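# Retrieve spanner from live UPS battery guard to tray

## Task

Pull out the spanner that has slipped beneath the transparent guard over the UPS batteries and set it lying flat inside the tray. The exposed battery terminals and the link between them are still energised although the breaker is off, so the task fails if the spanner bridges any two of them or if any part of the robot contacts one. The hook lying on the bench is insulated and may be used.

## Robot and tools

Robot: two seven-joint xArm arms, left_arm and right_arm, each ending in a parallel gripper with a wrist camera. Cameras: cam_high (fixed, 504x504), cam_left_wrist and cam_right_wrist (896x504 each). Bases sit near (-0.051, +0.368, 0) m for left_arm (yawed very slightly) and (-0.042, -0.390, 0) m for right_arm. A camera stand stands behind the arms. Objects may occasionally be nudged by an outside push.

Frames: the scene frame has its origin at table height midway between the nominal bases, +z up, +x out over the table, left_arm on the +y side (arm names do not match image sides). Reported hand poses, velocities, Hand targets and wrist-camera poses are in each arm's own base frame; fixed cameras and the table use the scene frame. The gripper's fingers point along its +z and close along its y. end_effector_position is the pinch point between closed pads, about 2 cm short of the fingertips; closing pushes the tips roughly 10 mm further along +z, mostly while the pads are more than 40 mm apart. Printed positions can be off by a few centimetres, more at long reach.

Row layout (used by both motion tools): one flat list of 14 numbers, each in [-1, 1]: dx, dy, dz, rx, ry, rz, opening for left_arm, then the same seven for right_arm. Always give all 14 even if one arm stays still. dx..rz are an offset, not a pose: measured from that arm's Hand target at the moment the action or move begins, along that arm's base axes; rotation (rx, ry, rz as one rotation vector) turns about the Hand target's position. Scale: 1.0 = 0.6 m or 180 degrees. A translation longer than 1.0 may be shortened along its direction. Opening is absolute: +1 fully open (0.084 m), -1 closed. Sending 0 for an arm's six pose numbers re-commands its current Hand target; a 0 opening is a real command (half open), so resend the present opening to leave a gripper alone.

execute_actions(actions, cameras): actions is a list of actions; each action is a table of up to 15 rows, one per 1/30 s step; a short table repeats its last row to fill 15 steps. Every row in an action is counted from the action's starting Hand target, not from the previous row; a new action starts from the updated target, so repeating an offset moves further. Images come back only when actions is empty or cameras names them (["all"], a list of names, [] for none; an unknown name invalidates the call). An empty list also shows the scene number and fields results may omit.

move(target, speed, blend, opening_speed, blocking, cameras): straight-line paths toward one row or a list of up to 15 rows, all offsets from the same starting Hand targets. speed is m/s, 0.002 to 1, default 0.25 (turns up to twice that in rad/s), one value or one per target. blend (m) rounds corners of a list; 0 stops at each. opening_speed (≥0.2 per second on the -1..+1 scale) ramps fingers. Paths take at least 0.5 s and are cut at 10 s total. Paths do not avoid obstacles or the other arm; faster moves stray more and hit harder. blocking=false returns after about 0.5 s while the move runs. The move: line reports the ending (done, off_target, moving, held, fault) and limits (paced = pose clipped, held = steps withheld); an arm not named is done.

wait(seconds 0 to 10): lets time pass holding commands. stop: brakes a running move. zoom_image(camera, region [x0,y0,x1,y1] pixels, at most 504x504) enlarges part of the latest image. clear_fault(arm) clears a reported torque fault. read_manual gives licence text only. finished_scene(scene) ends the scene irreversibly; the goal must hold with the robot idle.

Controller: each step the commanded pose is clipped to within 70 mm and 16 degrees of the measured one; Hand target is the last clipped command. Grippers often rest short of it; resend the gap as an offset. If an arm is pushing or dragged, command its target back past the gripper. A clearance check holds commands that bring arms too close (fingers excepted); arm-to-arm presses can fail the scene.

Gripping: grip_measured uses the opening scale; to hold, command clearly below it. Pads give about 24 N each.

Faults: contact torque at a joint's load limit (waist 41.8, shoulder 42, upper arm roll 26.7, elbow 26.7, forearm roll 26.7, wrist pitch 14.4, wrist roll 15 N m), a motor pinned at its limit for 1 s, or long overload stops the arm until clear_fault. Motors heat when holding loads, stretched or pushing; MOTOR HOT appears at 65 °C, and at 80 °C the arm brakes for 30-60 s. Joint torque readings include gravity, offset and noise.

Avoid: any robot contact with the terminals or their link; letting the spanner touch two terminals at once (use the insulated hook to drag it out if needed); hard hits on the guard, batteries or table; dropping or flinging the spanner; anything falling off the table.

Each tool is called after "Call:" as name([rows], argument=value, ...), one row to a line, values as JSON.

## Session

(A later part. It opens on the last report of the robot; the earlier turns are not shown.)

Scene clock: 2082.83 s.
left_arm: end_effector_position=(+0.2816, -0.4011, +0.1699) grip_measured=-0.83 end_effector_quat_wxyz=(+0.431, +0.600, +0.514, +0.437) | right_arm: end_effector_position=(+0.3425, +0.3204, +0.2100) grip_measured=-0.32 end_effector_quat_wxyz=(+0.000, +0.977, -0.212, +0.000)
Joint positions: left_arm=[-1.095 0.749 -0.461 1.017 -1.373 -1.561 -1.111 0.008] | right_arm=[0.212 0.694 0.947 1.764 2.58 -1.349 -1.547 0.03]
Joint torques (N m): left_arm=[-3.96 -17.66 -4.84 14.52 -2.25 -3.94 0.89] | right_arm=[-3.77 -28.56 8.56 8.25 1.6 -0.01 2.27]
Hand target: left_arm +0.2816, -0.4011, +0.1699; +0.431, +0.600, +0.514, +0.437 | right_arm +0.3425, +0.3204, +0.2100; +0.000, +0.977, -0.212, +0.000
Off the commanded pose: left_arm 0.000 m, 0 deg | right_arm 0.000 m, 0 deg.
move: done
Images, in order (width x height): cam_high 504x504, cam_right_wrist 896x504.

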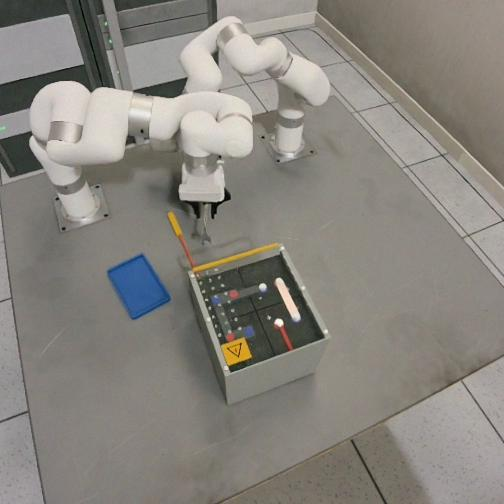

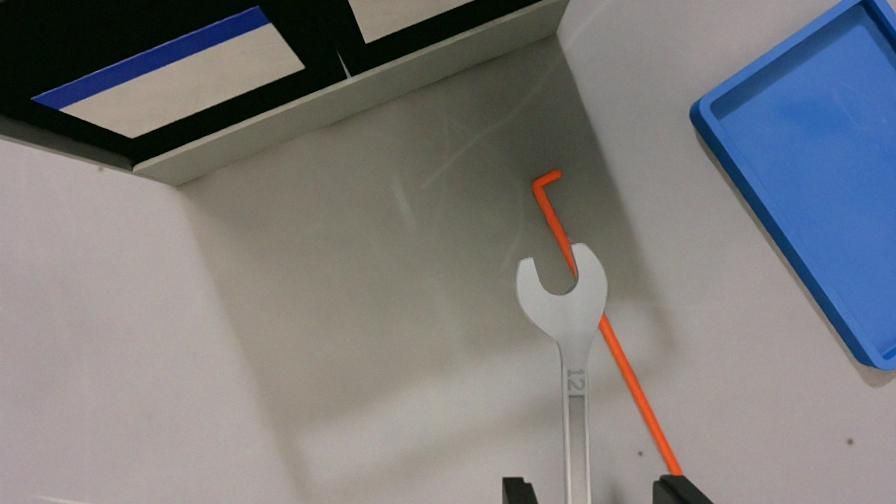

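Call:
move([
  [0,0,0,0,0,0,-1,0,0,-0.029,0,0,0,-0.3],
  [0,0,0,0,0,0,-1,0,0,-0.029,0,0,0,-1],
], speed=0.08, opening_speed=0.6, cameras=["cam_right_wrist","cam_high"])

Call:
zoom_image(camera="cam_high", region=[160, 120, 280, 260])

Scene clock: 2107.03 s.
left_arm: end_effector_position=(+0.2816, -0.4011, +0.1699) grip_measured=-0.83 end_effector_quat_wxyz=(+0.431, +0.600, +0.514, +0.437) | right_arm: end_effector_position=(+0.3425, +0.3204, +0.1926) grip_measured=-1.00 end_effector_quat_wxyz=(+0.000, +0.977, -0.212, +0.000)
Joint positions: left_arm=[-1.095 0.749 -0.461 1.017 -1.373 -1.561 -1.111 0.008] | right_arm=[0.208 0.703 0.937 1.725 2.572 -1.307 -1.536 0]
Joint torques (N m): left_arm=[-3.66 -17.71 -4.86 14.3 -2 -4.04 0.61] | right_arm=[-3.96 -20.92 5.01 8.4 -1.21 0 2.3]
Hand target: left_arm +0.2816, -0.4011, +0.1699; +0.431, +0.600, +0.514, +0.437 | right_arm +0.3425, +0.3204, +0.1926; +0.000, +0.977, -0.212, +0.000
Off the commanded pose: left_arm 0.000 m, 0 deg | right_arm 0.000 m, 0 deg.
move: done
Images, in order (width x height): cam_high 504x504, cam_right_wrist 896x504.

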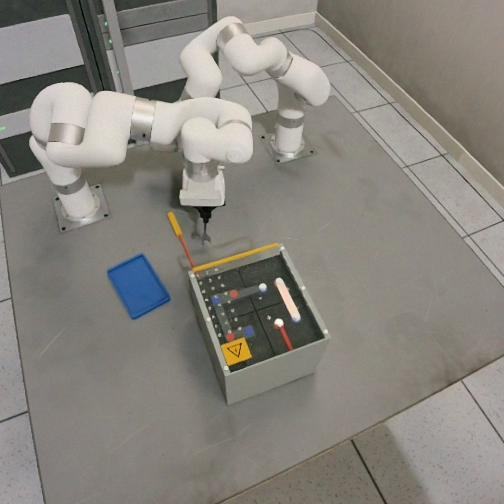

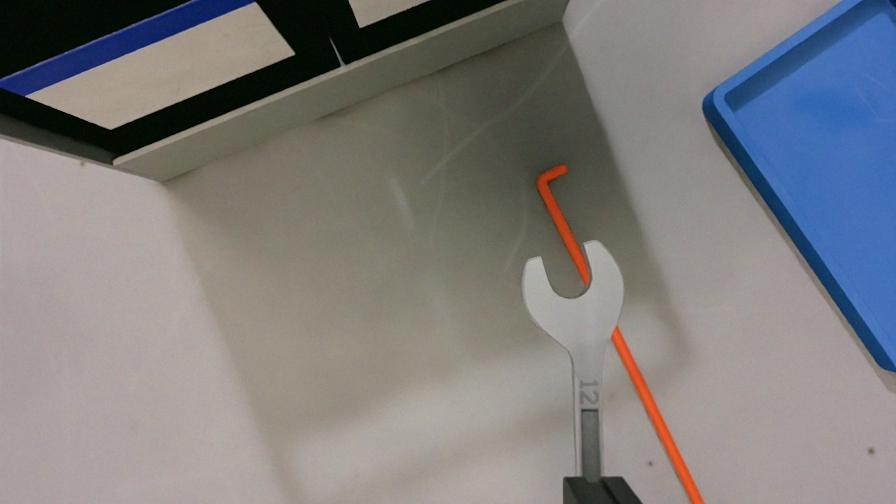

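Scaled by 3.600 from the camera's 504x504 image, which has a finer 720x720 frame.

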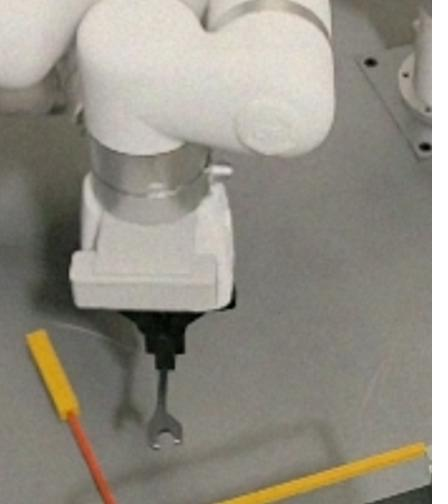

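Call:
move([
  [0,0,0,0,0,0,-1,0,0,0,0,0,0,-0.5],
  [0,0,0,0,0,0,-1,0,0,-0.0142,0,0,0,-0.5],
  [0,0,0,0,0,0,-1,0,0,-0.0142,0,0,0,-1],
], speed=0.08, opening_speed=0.8, cameras=["cam_right_wrist"])

Scene clock: 2118.40 s.
left_arm: end_effector_position=(+0.2816, -0.4011, +0.1699) grip_measured=-0.83 end_effector_quat_wxyz=(+0.431, +0.600, +0.514, +0.437) | right_arm: end_effector_position=(+0.3425, +0.3204, +0.1841) grip_measured=-1.00 end_effector_quat_wxyz=(+0.000, +0.977, -0.212, +0.000)
Joint positions: left_arm=[-1.095 0.749 -0.461 1.017 -1.373 -1.561 -1.111 0.008] | right_arm=[0.207 0.708 0.932 1.708 2.567 -1.286 -1.531 0]
Joint torques (N m): left_arm=[-3.74 -17.66 -4.9 13.92 -1.65 -4 0.44] | right_arm=[-3.78 -20.87 5.1 8.45 -1.33 0.05 2.31]
Hand target: left_arm +0.2816, -0.4011, +0.1699; +0.431, +0.600, +0.514, +0.437 | right_arm +0.3425, +0.3204, +0.1841; +0.000, +0.977, -0.212, +0.000
Off the commanded pose: left_arm 0.000 m, 0 deg | right_arm 0.000 m, 0 deg.
move: done
Images, in order (width x height): cam_right_wrist 896x504.

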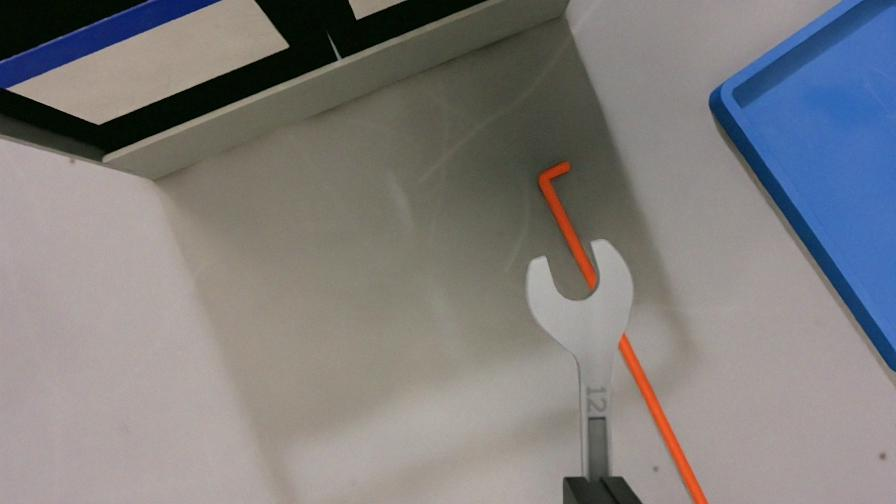

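Call:
zoom_image(camera="cam_right_wrist", region=[500, 360, 700, 504])

Scaled by 2.520 from the camera's 896x504 image, which has a finer 1280x720 frame.

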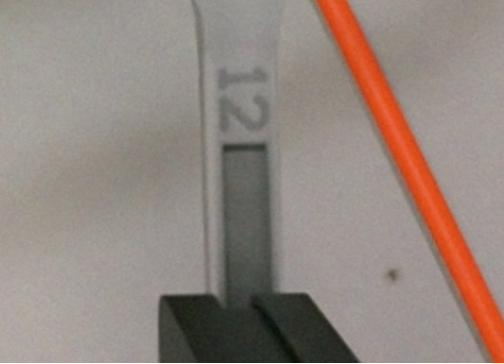

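Call:
move([
  [0,0,0,0,0,0,-1,0,0,0,0,0,0,-0.5],
  [0,0,0,0,0,0,-1,0,0,-0.0133,0,0,0,-0.5],
  [0,0,0,0,0,0,-1,0,0,-0.0133,0,0,0,-1],
], speed=0.08, opening_speed=0.8, cameras=["cam_right_wrist"])

Scene clock: 2144.27 s.
left_arm: end_effector_position=(+0.2816, -0.4010, +0.1700) grip_measured=-0.83 end_effector_quat_wxyz=(+0.431, +0.599, +0.514, +0.437) | right_arm: end_effector_position=(+0.3425, +0.3204, +0.1760) grip_measured=-0.83 end_effector_quat_wxyz=(+0.000, +0.977, -0.212, +0.000)
Joint positions: left_arm=[-1.095 0.749 -0.461 1.017 -1.373 -1.561 -1.111 0.008] | right_arm=[0.207 0.713 0.926 1.692 2.562 -1.267 -1.525 0.008]
Joint torques (N m): left_arm=[-1.85 -18.39 -6.24 13.86 2.58 -1.08 0.25] | right_arm=[-2.03 -23.21 8.49 13.86 -0.64 -0.02 2.33]
Hand target: left_arm +0.2816, -0.4011, +0.1699; +0.431, +0.600, +0.514, +0.437 | right_arm +0.3425, +0.3204, +0.1761; +0.000, +0.977, -0.212, +0.000
Off the commanded pose: left_arm 0.000 m, 0 deg | right_arm 0.000 m, 0 deg.
move: done
Images, in order (width x height): cam_right_wrist 896x504.

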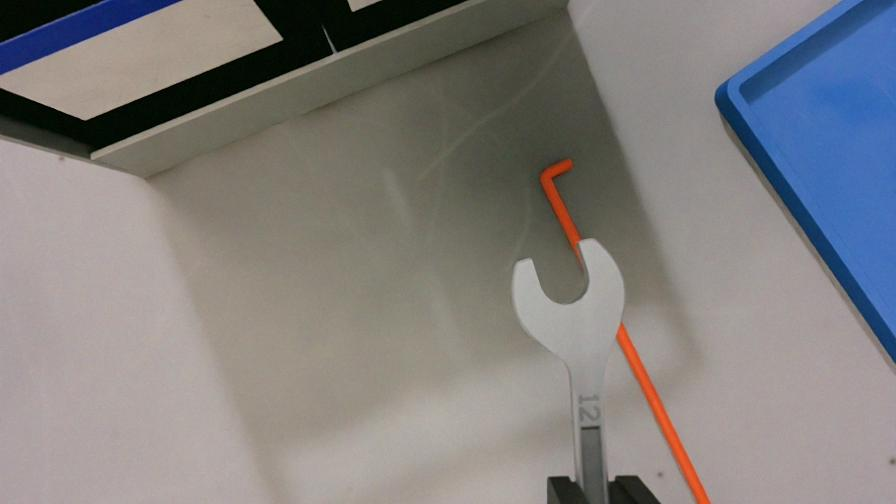

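Call:
move([
  [0,0,0,0,0,0,-0.4,0,0,0,0,0,0,-1],
  [0.0105,0.1158,0.0095,0,0,0,-0.4,0,0,0,0,0,0,-1],
  [-0.05,0.2,0.05,0,0,0,-0.4,0,0,0.0833,0,0,0,-1],
], speed=0.12, opening_speed=0.6, cameras=["cam_right_wrist","cam_high"])

Call:
zoom_image(camera="cam_high", region=[90, 120, 290, 320])

Scene clock: 2163.77 s.
left_arm: end_effector_position=(+0.2516, -0.2810, +0.1999) grip_measured=-0.42 end_effector_quat_wxyz=(+0.431, +0.599, +0.514, +0.437) | right_arm: end_effector_position=(+0.3425, +0.3204, +0.2262) grip_measured=-0.84 end_effector_quat_wxyz=(+0.000, +0.977, -0.212, +0.000)
Joint positions: left_arm=[-1.023 0.446 -0.565 0.491 -1.478 -1.543 -1.357 0.026] | right_arm=[0.218 0.688 0.955 1.803 2.587 -1.391 -1.557 0.007]
Joint torques (N m): left_arm=[-3.83 -16.16 -3.55 2.99 -3.27 -1.53 -0.69] | right_arm=[2.59 -20.79 7.55 14.23 1.5 -2.87 -2.08]
Hand target: left_arm +0.2516, -0.2811, +0.1999; +0.431, +0.600, +0.514, +0.437 | right_arm +0.3425, +0.3204, +0.2261; +0.000, +0.977, -0.212, +0.000
Off the commanded pose: left_arm 0.000 m, 0 deg | right_arm 0.000 m, 0 deg.
move: done
Images, in order (width x height): cam_high 504x504, cam_right_wrist 896x504.

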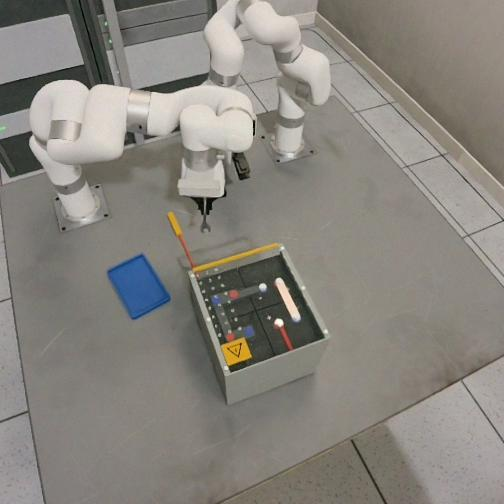

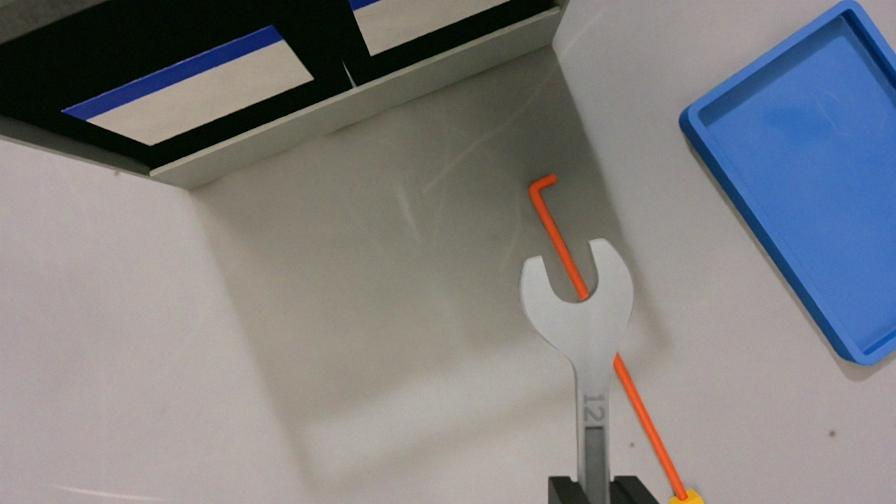

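Scaled by 2.520 from the camera's 504x504 image, which has a finer 720x720 frame.

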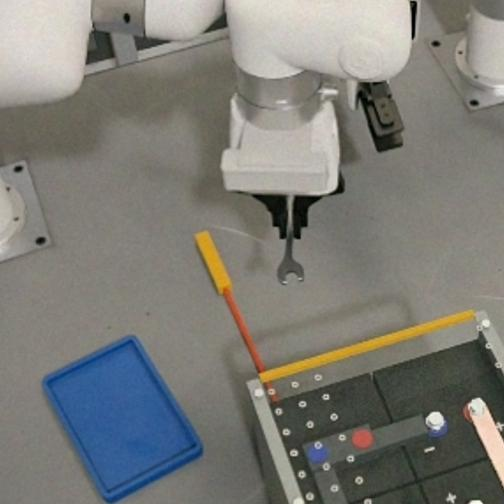

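Call:
move(target=[0,0,0,0,0,0,-0.4,0.0452,-0.3398,-0.1768,0,0,0.0439,-1], speed=0.2, cameras=["cam_right_wrist","cam_high"])

Call:
zoom_image(camera="cam_high", region=[70, 200, 210, 340])

Scene clock: 2221.47 s.
left_arm: end_effector_position=(+0.2516, -0.2811, +0.1999) grip_measured=-0.42 end_effector_quat_wxyz=(+0.431, +0.600, +0.514, +0.437) | right_arm: end_effector_position=(+0.3696, +0.1166, +0.1200) grip_measured=-0.84 end_effector_quat_wxyz=(+0.000, +0.990, -0.144, +0.000)
Joint positions: left_arm=[-1.023 0.446 -0.565 0.491 -1.478 -1.543 -1.357 0.026] | right_arm=[-0.44 0.51 0.991 1.204 2.625 -0.972 -2.056 0.007]
Joint torques (N m): left_arm=[-3.82 -16.4 -3.57 2.95 -3.07 -1.4 0.22] | right_arm=[-3.5 -14.93 3.97 8.27 -1.16 0.02 -2.14]
Hand target: left_arm +0.2516, -0.2811, +0.1999; +0.431, +0.600, +0.514, +0.437 | right_arm +0.3696, +0.1165, +0.1200; +0.000, +0.990, -0.144, +0.000
Off the commanded pose: left_arm 0.000 m, 0 deg | right_arm 0.000 m, 0 deg.
move: done
Images, in order (width x height): cam_high 504x504, cam_right_wrist 896x504.

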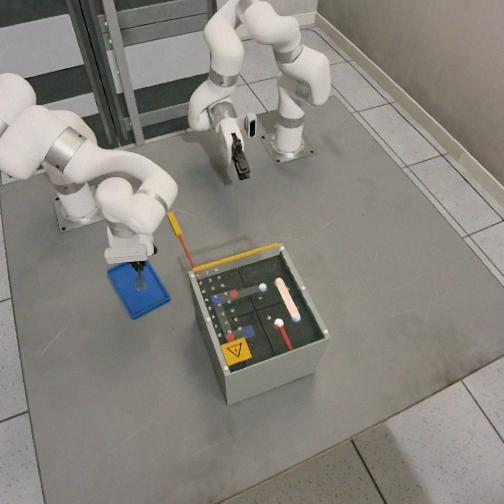

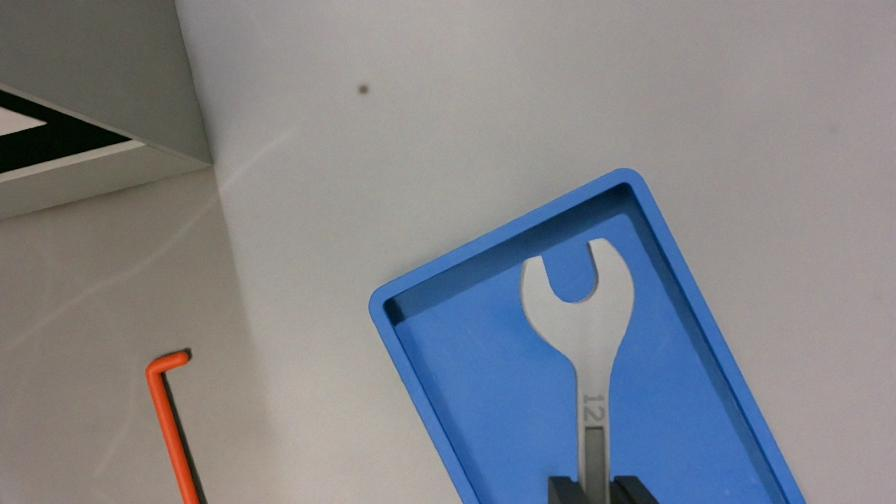

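Scaled by 3.600 from the camera's 504x504 image, which has a finer 720x720 frame.

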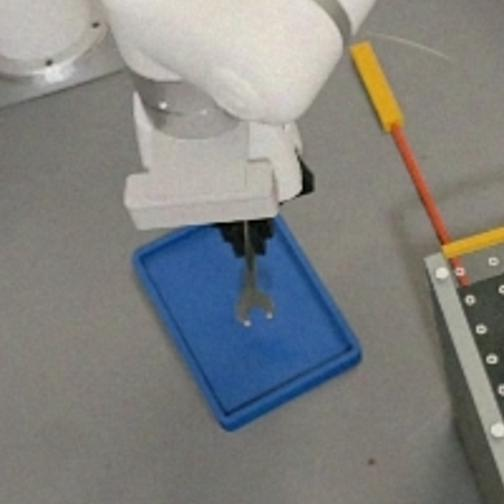

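Call:
move(target=[0,0,0,0,0,0,-0.4,-0.0067,-0.0358,-0.06,0,0,-0.0222,-1], speed=0.1, cameras=["cam_right_wrist","cam_high"])

Call:
zoom_image(camera="cam_high", region=[90, 230, 190, 330])

Scene clock: 2283.80 s.
left_arm: end_effector_position=(+0.2516, -0.2811, +0.1999) grip_measured=-0.42 end_effector_quat_wxyz=(+0.431, +0.600, +0.514, +0.437) | right_arm: end_effector_position=(+0.3656, +0.0950, +0.0840) grip_measured=-0.84 end_effector_quat_wxyz=(+0.000, +0.984, -0.179, +0.000)
Joint positions: left_arm=[-1.023 0.446 -0.565 0.491 -1.478 -1.543 -1.357 0.026] | right_arm=[-0.452 0.524 0.93 1.126 2.59 -0.873 -1.998 0.007]
Joint torques (N m): left_arm=[-3.9 -16.25 -3.55 2.98 -3.12 -1.43 0.26] | right_arm=[3.15 -14.85 3.87 7.88 -1.42 0.1 2.42]
Hand target: left_arm +0.2516, -0.2811, +0.1999; +0.431, +0.600, +0.514, +0.437 | right_arm +0.3656, +0.0950, +0.0840; +0.000, +0.984, -0.179, +0.000
Off the commanded pose: left_arm 0.000 m, 0 deg | right_arm 0.000 m, 0 deg.
move: done
Images, in order (width x height): cam_high 504x504, cam_right_wrist 896x504.

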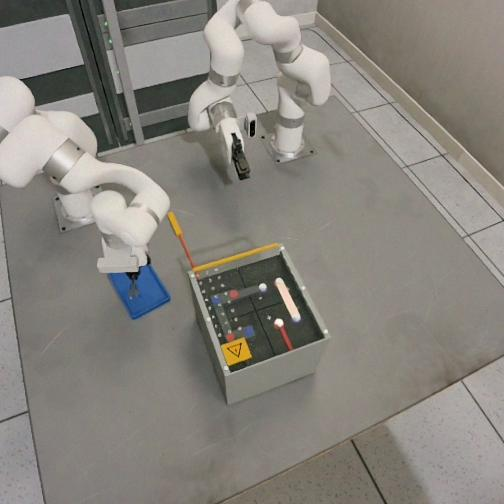

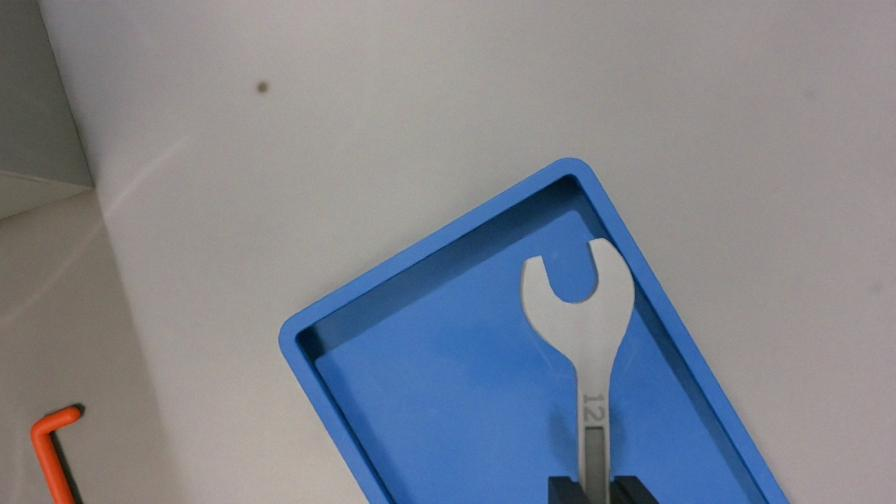

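Scaled by 5.040 from the camera's 504x504 image, which has a finer 720x720 frame.

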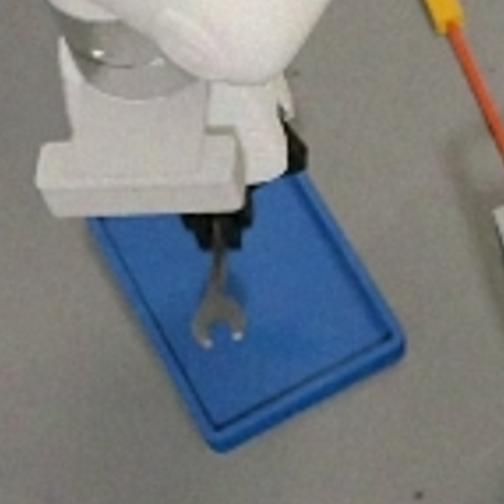

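Call:
move(target=[0,0,0,0,0,0,-0.4,-0.0053,-0.001,-0.08,0,0,0,-1], speed=0.08, cameras=["cam_right_wrist","cam_high"])

Call:
zoom_image(camera="cam_high", region=[90, 230, 190, 330])

Scene clock: 2320.70 s.
left_arm: end_effector_position=(+0.2516, -0.2811, +0.1999) grip_measured=-0.42 end_effector_quat_wxyz=(+0.431, +0.600, +0.514, +0.437) | right_arm: end_effector_position=(+0.3624, +0.0944, +0.0360) grip_measured=-0.84 end_effector_quat_wxyz=(+0.000, +0.984, -0.179, +0.000)
Joint positions: left_arm=[-1.023 0.446 -0.565 0.491 -1.478 -1.543 -1.357 0.026] | right_arm=[-0.374 0.593 0.844 1.079 2.497 -0.769 -1.911 0.007]
Joint torques (N m): left_arm=[-3.93 -16.36 -3.62 2.95 -2.96 -1.44 0.22] | right_arm=[2.75 -16.08 3.85 6.82 -1.18 -0.01 2.33]
Hand target: left_arm +0.2516, -0.2811, +0.1999; +0.431, +0.600, +0.514, +0.437 | right_arm +0.3624, +0.0944, +0.0360; +0.000, +0.984, -0.179, +0.000
Off the commanded pose: left_arm 0.000 m, 0 deg | right_arm 0.000 m, 0 deg.
move: done
Images, in order (width x height): cam_high 504x504, cam_right_wrist 896x504.

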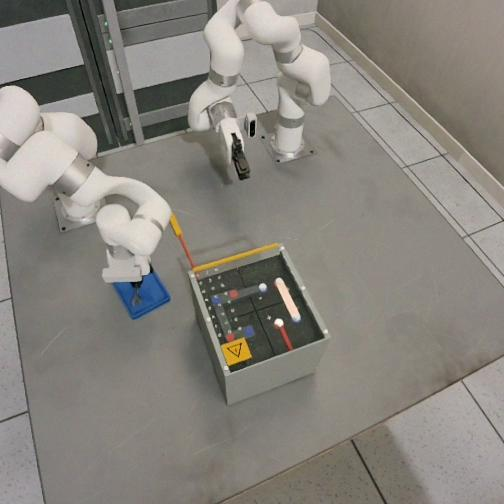

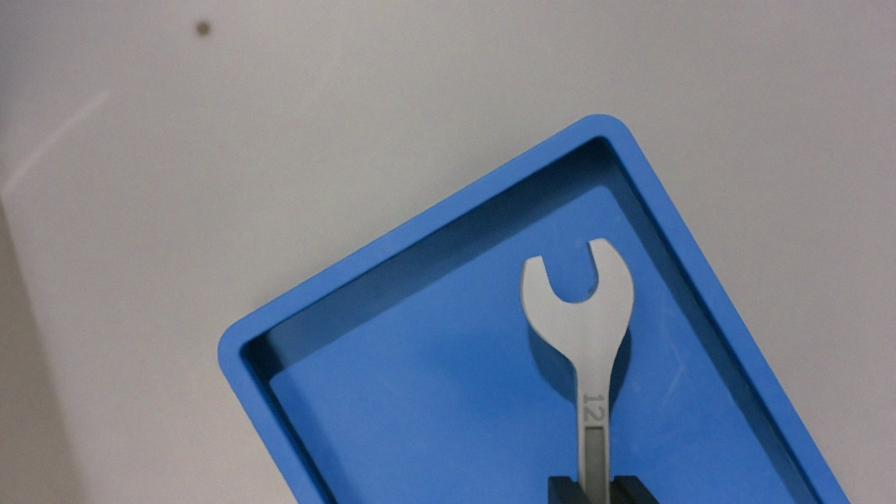

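Scaled by 5.040 from the camera's 504x504 image, which has a finer 720x720 frame.

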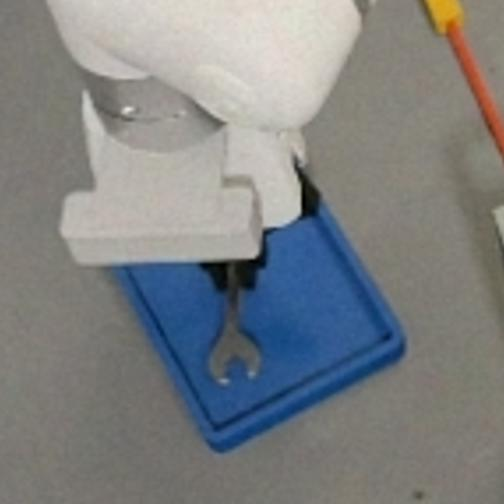

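Call:
move(target=[0,0,0,0,0,0,-0.4,-0.0058,-0.001,-0.0267,0,0,0,-1], speed=0.06, cameras=["cam_right_wrist"])

Scene clock: 2344.53 s.
left_arm: end_effector_position=(+0.2516, -0.2811, +0.1999) grip_measured=-0.42 end_effector_quat_wxyz=(+0.431, +0.600, +0.514, +0.437) | right_arm: end_effector_position=(+0.3591, +0.0933, +0.0214) grip_measured=-0.84 end_effector_quat_wxyz=(+0.002, +0.984, -0.178, +0.001)
Joint positions: left_arm=[-1.023 0.446 -0.565 0.491 -1.478 -1.543 -1.357 0.026] | right_arm=[-0.347 0.608 0.814 1.059 2.467 -0.734 -1.878 0.007]
Joint torques (N m): left_arm=[-3.69 -16.24 -3.42 2.94 -2.99 -1.41 0.13] | right_arm=[-2.02 15.39 -15.69 -12 -5.75 11.32 2.37]
Hand target: left_arm +0.2516, -0.2811, +0.1999; +0.431, +0.600, +0.514, +0.437 | right_arm +0.3589, +0.0938, +0.0200; +0.000, +0.984, -0.179, +0.000
Off the commanded pose: left_arm 0.000 m, 0 deg | right_arm 0.002 m, 0 deg.
move: done
Images, in order (width x height): cam_right_wrist 896x504.

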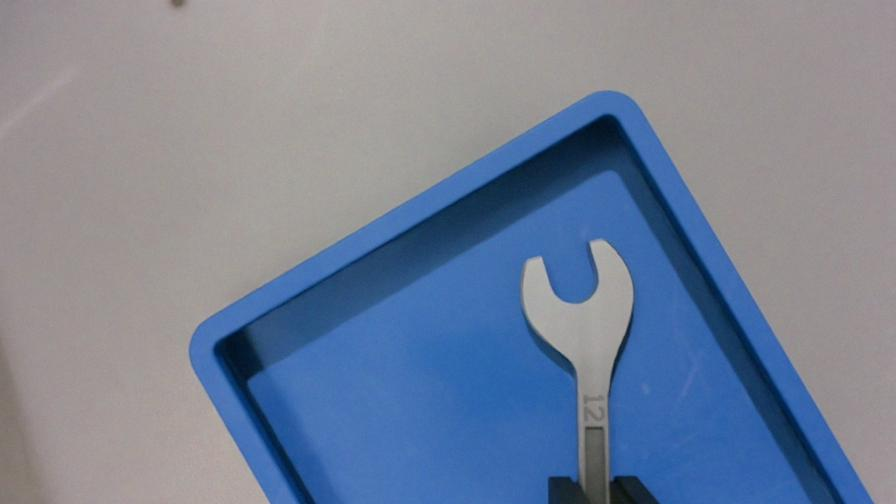

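Call:
move([
  [0,0,0,0,0,0,-0.4,0,0,0.0035,0,0,0,-1],
  [0,0,0,0,0,0,-0.4,0,0,0.0035,0,0,0,-0.4],
], speed=0.03, opening_speed=0.3, cameras=["cam_right_wrist"])

Scene clock: 2354.63 s.
left_arm: end_effector_position=(+0.2516, -0.2811, +0.1999) grip_measured=-0.42 end_effector_quat_wxyz=(+0.431, +0.600, +0.514, +0.437) | right_arm: end_effector_position=(+0.3587, +0.0934, +0.0223) grip_measured=-0.43 end_effector_quat_wxyz=(+0.001, +0.984, -0.179, +0.000)
Joint positions: left_arm=[-1.023 0.446 -0.565 0.491 -1.478 -1.543 -1.357 0.026] | right_arm=[-0.353 0.607 0.819 1.058 2.47 -0.736 -1.881 0.025]
Joint torques (N m): left_arm=[-3.6 -16.16 -3.24 3.02 -2.98 -1.44 0.23] | right_arm=[1.02 5.3 6.19 -3.73 -0.27 8.78 2.28]
Hand target: left_arm +0.2516, -0.2811, +0.1999; +0.431, +0.600, +0.514, +0.437 | right_arm +0.3589, +0.0938, +0.0221; +0.000, +0.984, -0.179, +0.000
Off the commanded pose: left_arm 0.000 m, 0 deg | right_arm 0.001 m, 0 deg.
move: done
Images, in order (width x height): cam_right_wrist 896x504.

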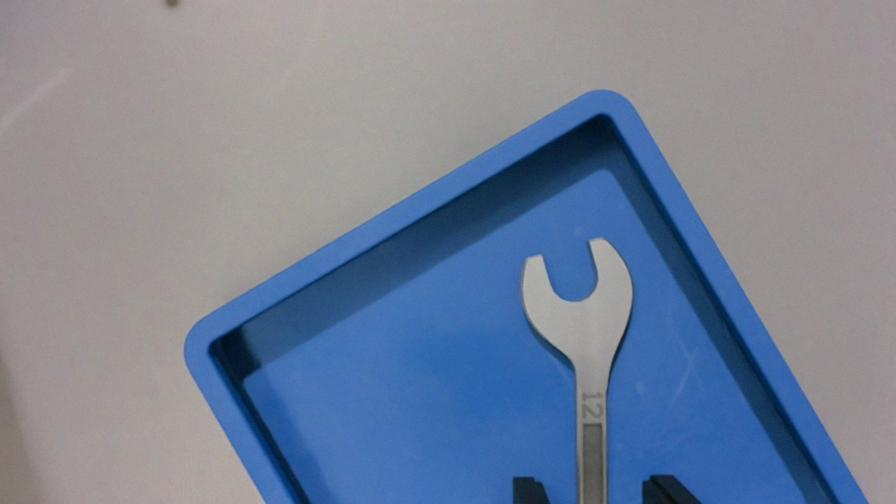

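Call:
move(target=[0,0,0,0,0,0,-0.4,-0.03,0,0.3,0,0,0,-0.4], speed=0.15, cameras=["cam_right_wrist","cam_high"])

Call:
zoom_image(camera="cam_high", region=[90, 230, 190, 330])

Scene clock: 2361.03 s.
left_arm: end_effector_position=(+0.2516, -0.2811, +0.1999) grip_measured=-0.42 end_effector_quat_wxyz=(+0.431, +0.600, +0.514, +0.437) | right_arm: end_effector_position=(+0.3409, +0.0939, +0.2021) grip_measured=-0.42 end_effector_quat_wxyz=(+0.000, +0.984, -0.179, +0.000)
Joint positions: left_arm=[-1.023 0.446 -0.565 0.491 -1.478 -1.543 -1.357 0.026] | right_arm=[-0.687 0.264 1.124 1.196 2.874 -1.095 -2.234 0.026]
Joint torques (N m): left_arm=[-3.46 -16.21 -3.27 3.04 -2.85 -1.52 0.17] | right_arm=[-3.67 -16.86 5.19 15.21 1.65 -2.75 -2.1]
Hand target: left_arm +0.2516, -0.2811, +0.1999; +0.431, +0.600, +0.514, +0.437 | right_arm +0.3409, +0.0938, +0.2021; +0.000, +0.984, -0.179, +0.000
Off the commanded pose: left_arm 0.000 m, 0 deg | right_arm 0.000 m, 0 deg.
move: done
Images, in order (width x height): cam_high 504x504, cam_right_wrist 896x504.

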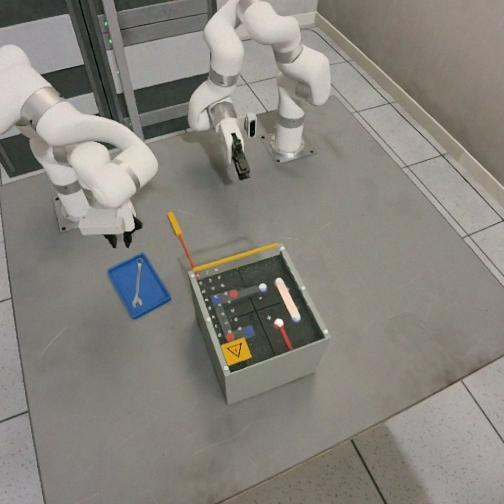

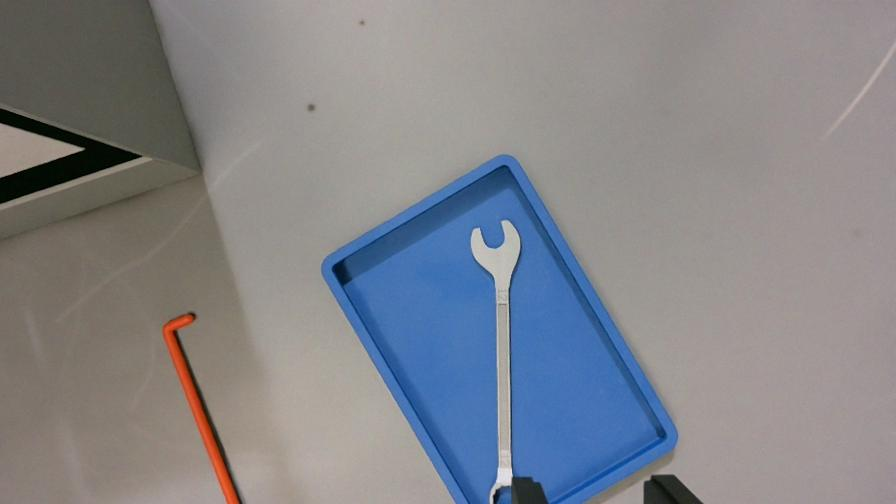

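Scaled by 5.040 from the camera's 504x504 image, which has a finer 720x720 frame.

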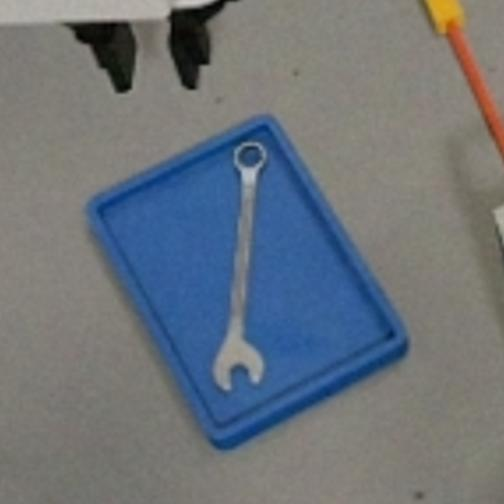

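Call:
finished_scene(scene=1)

The scene is finished: the task was done.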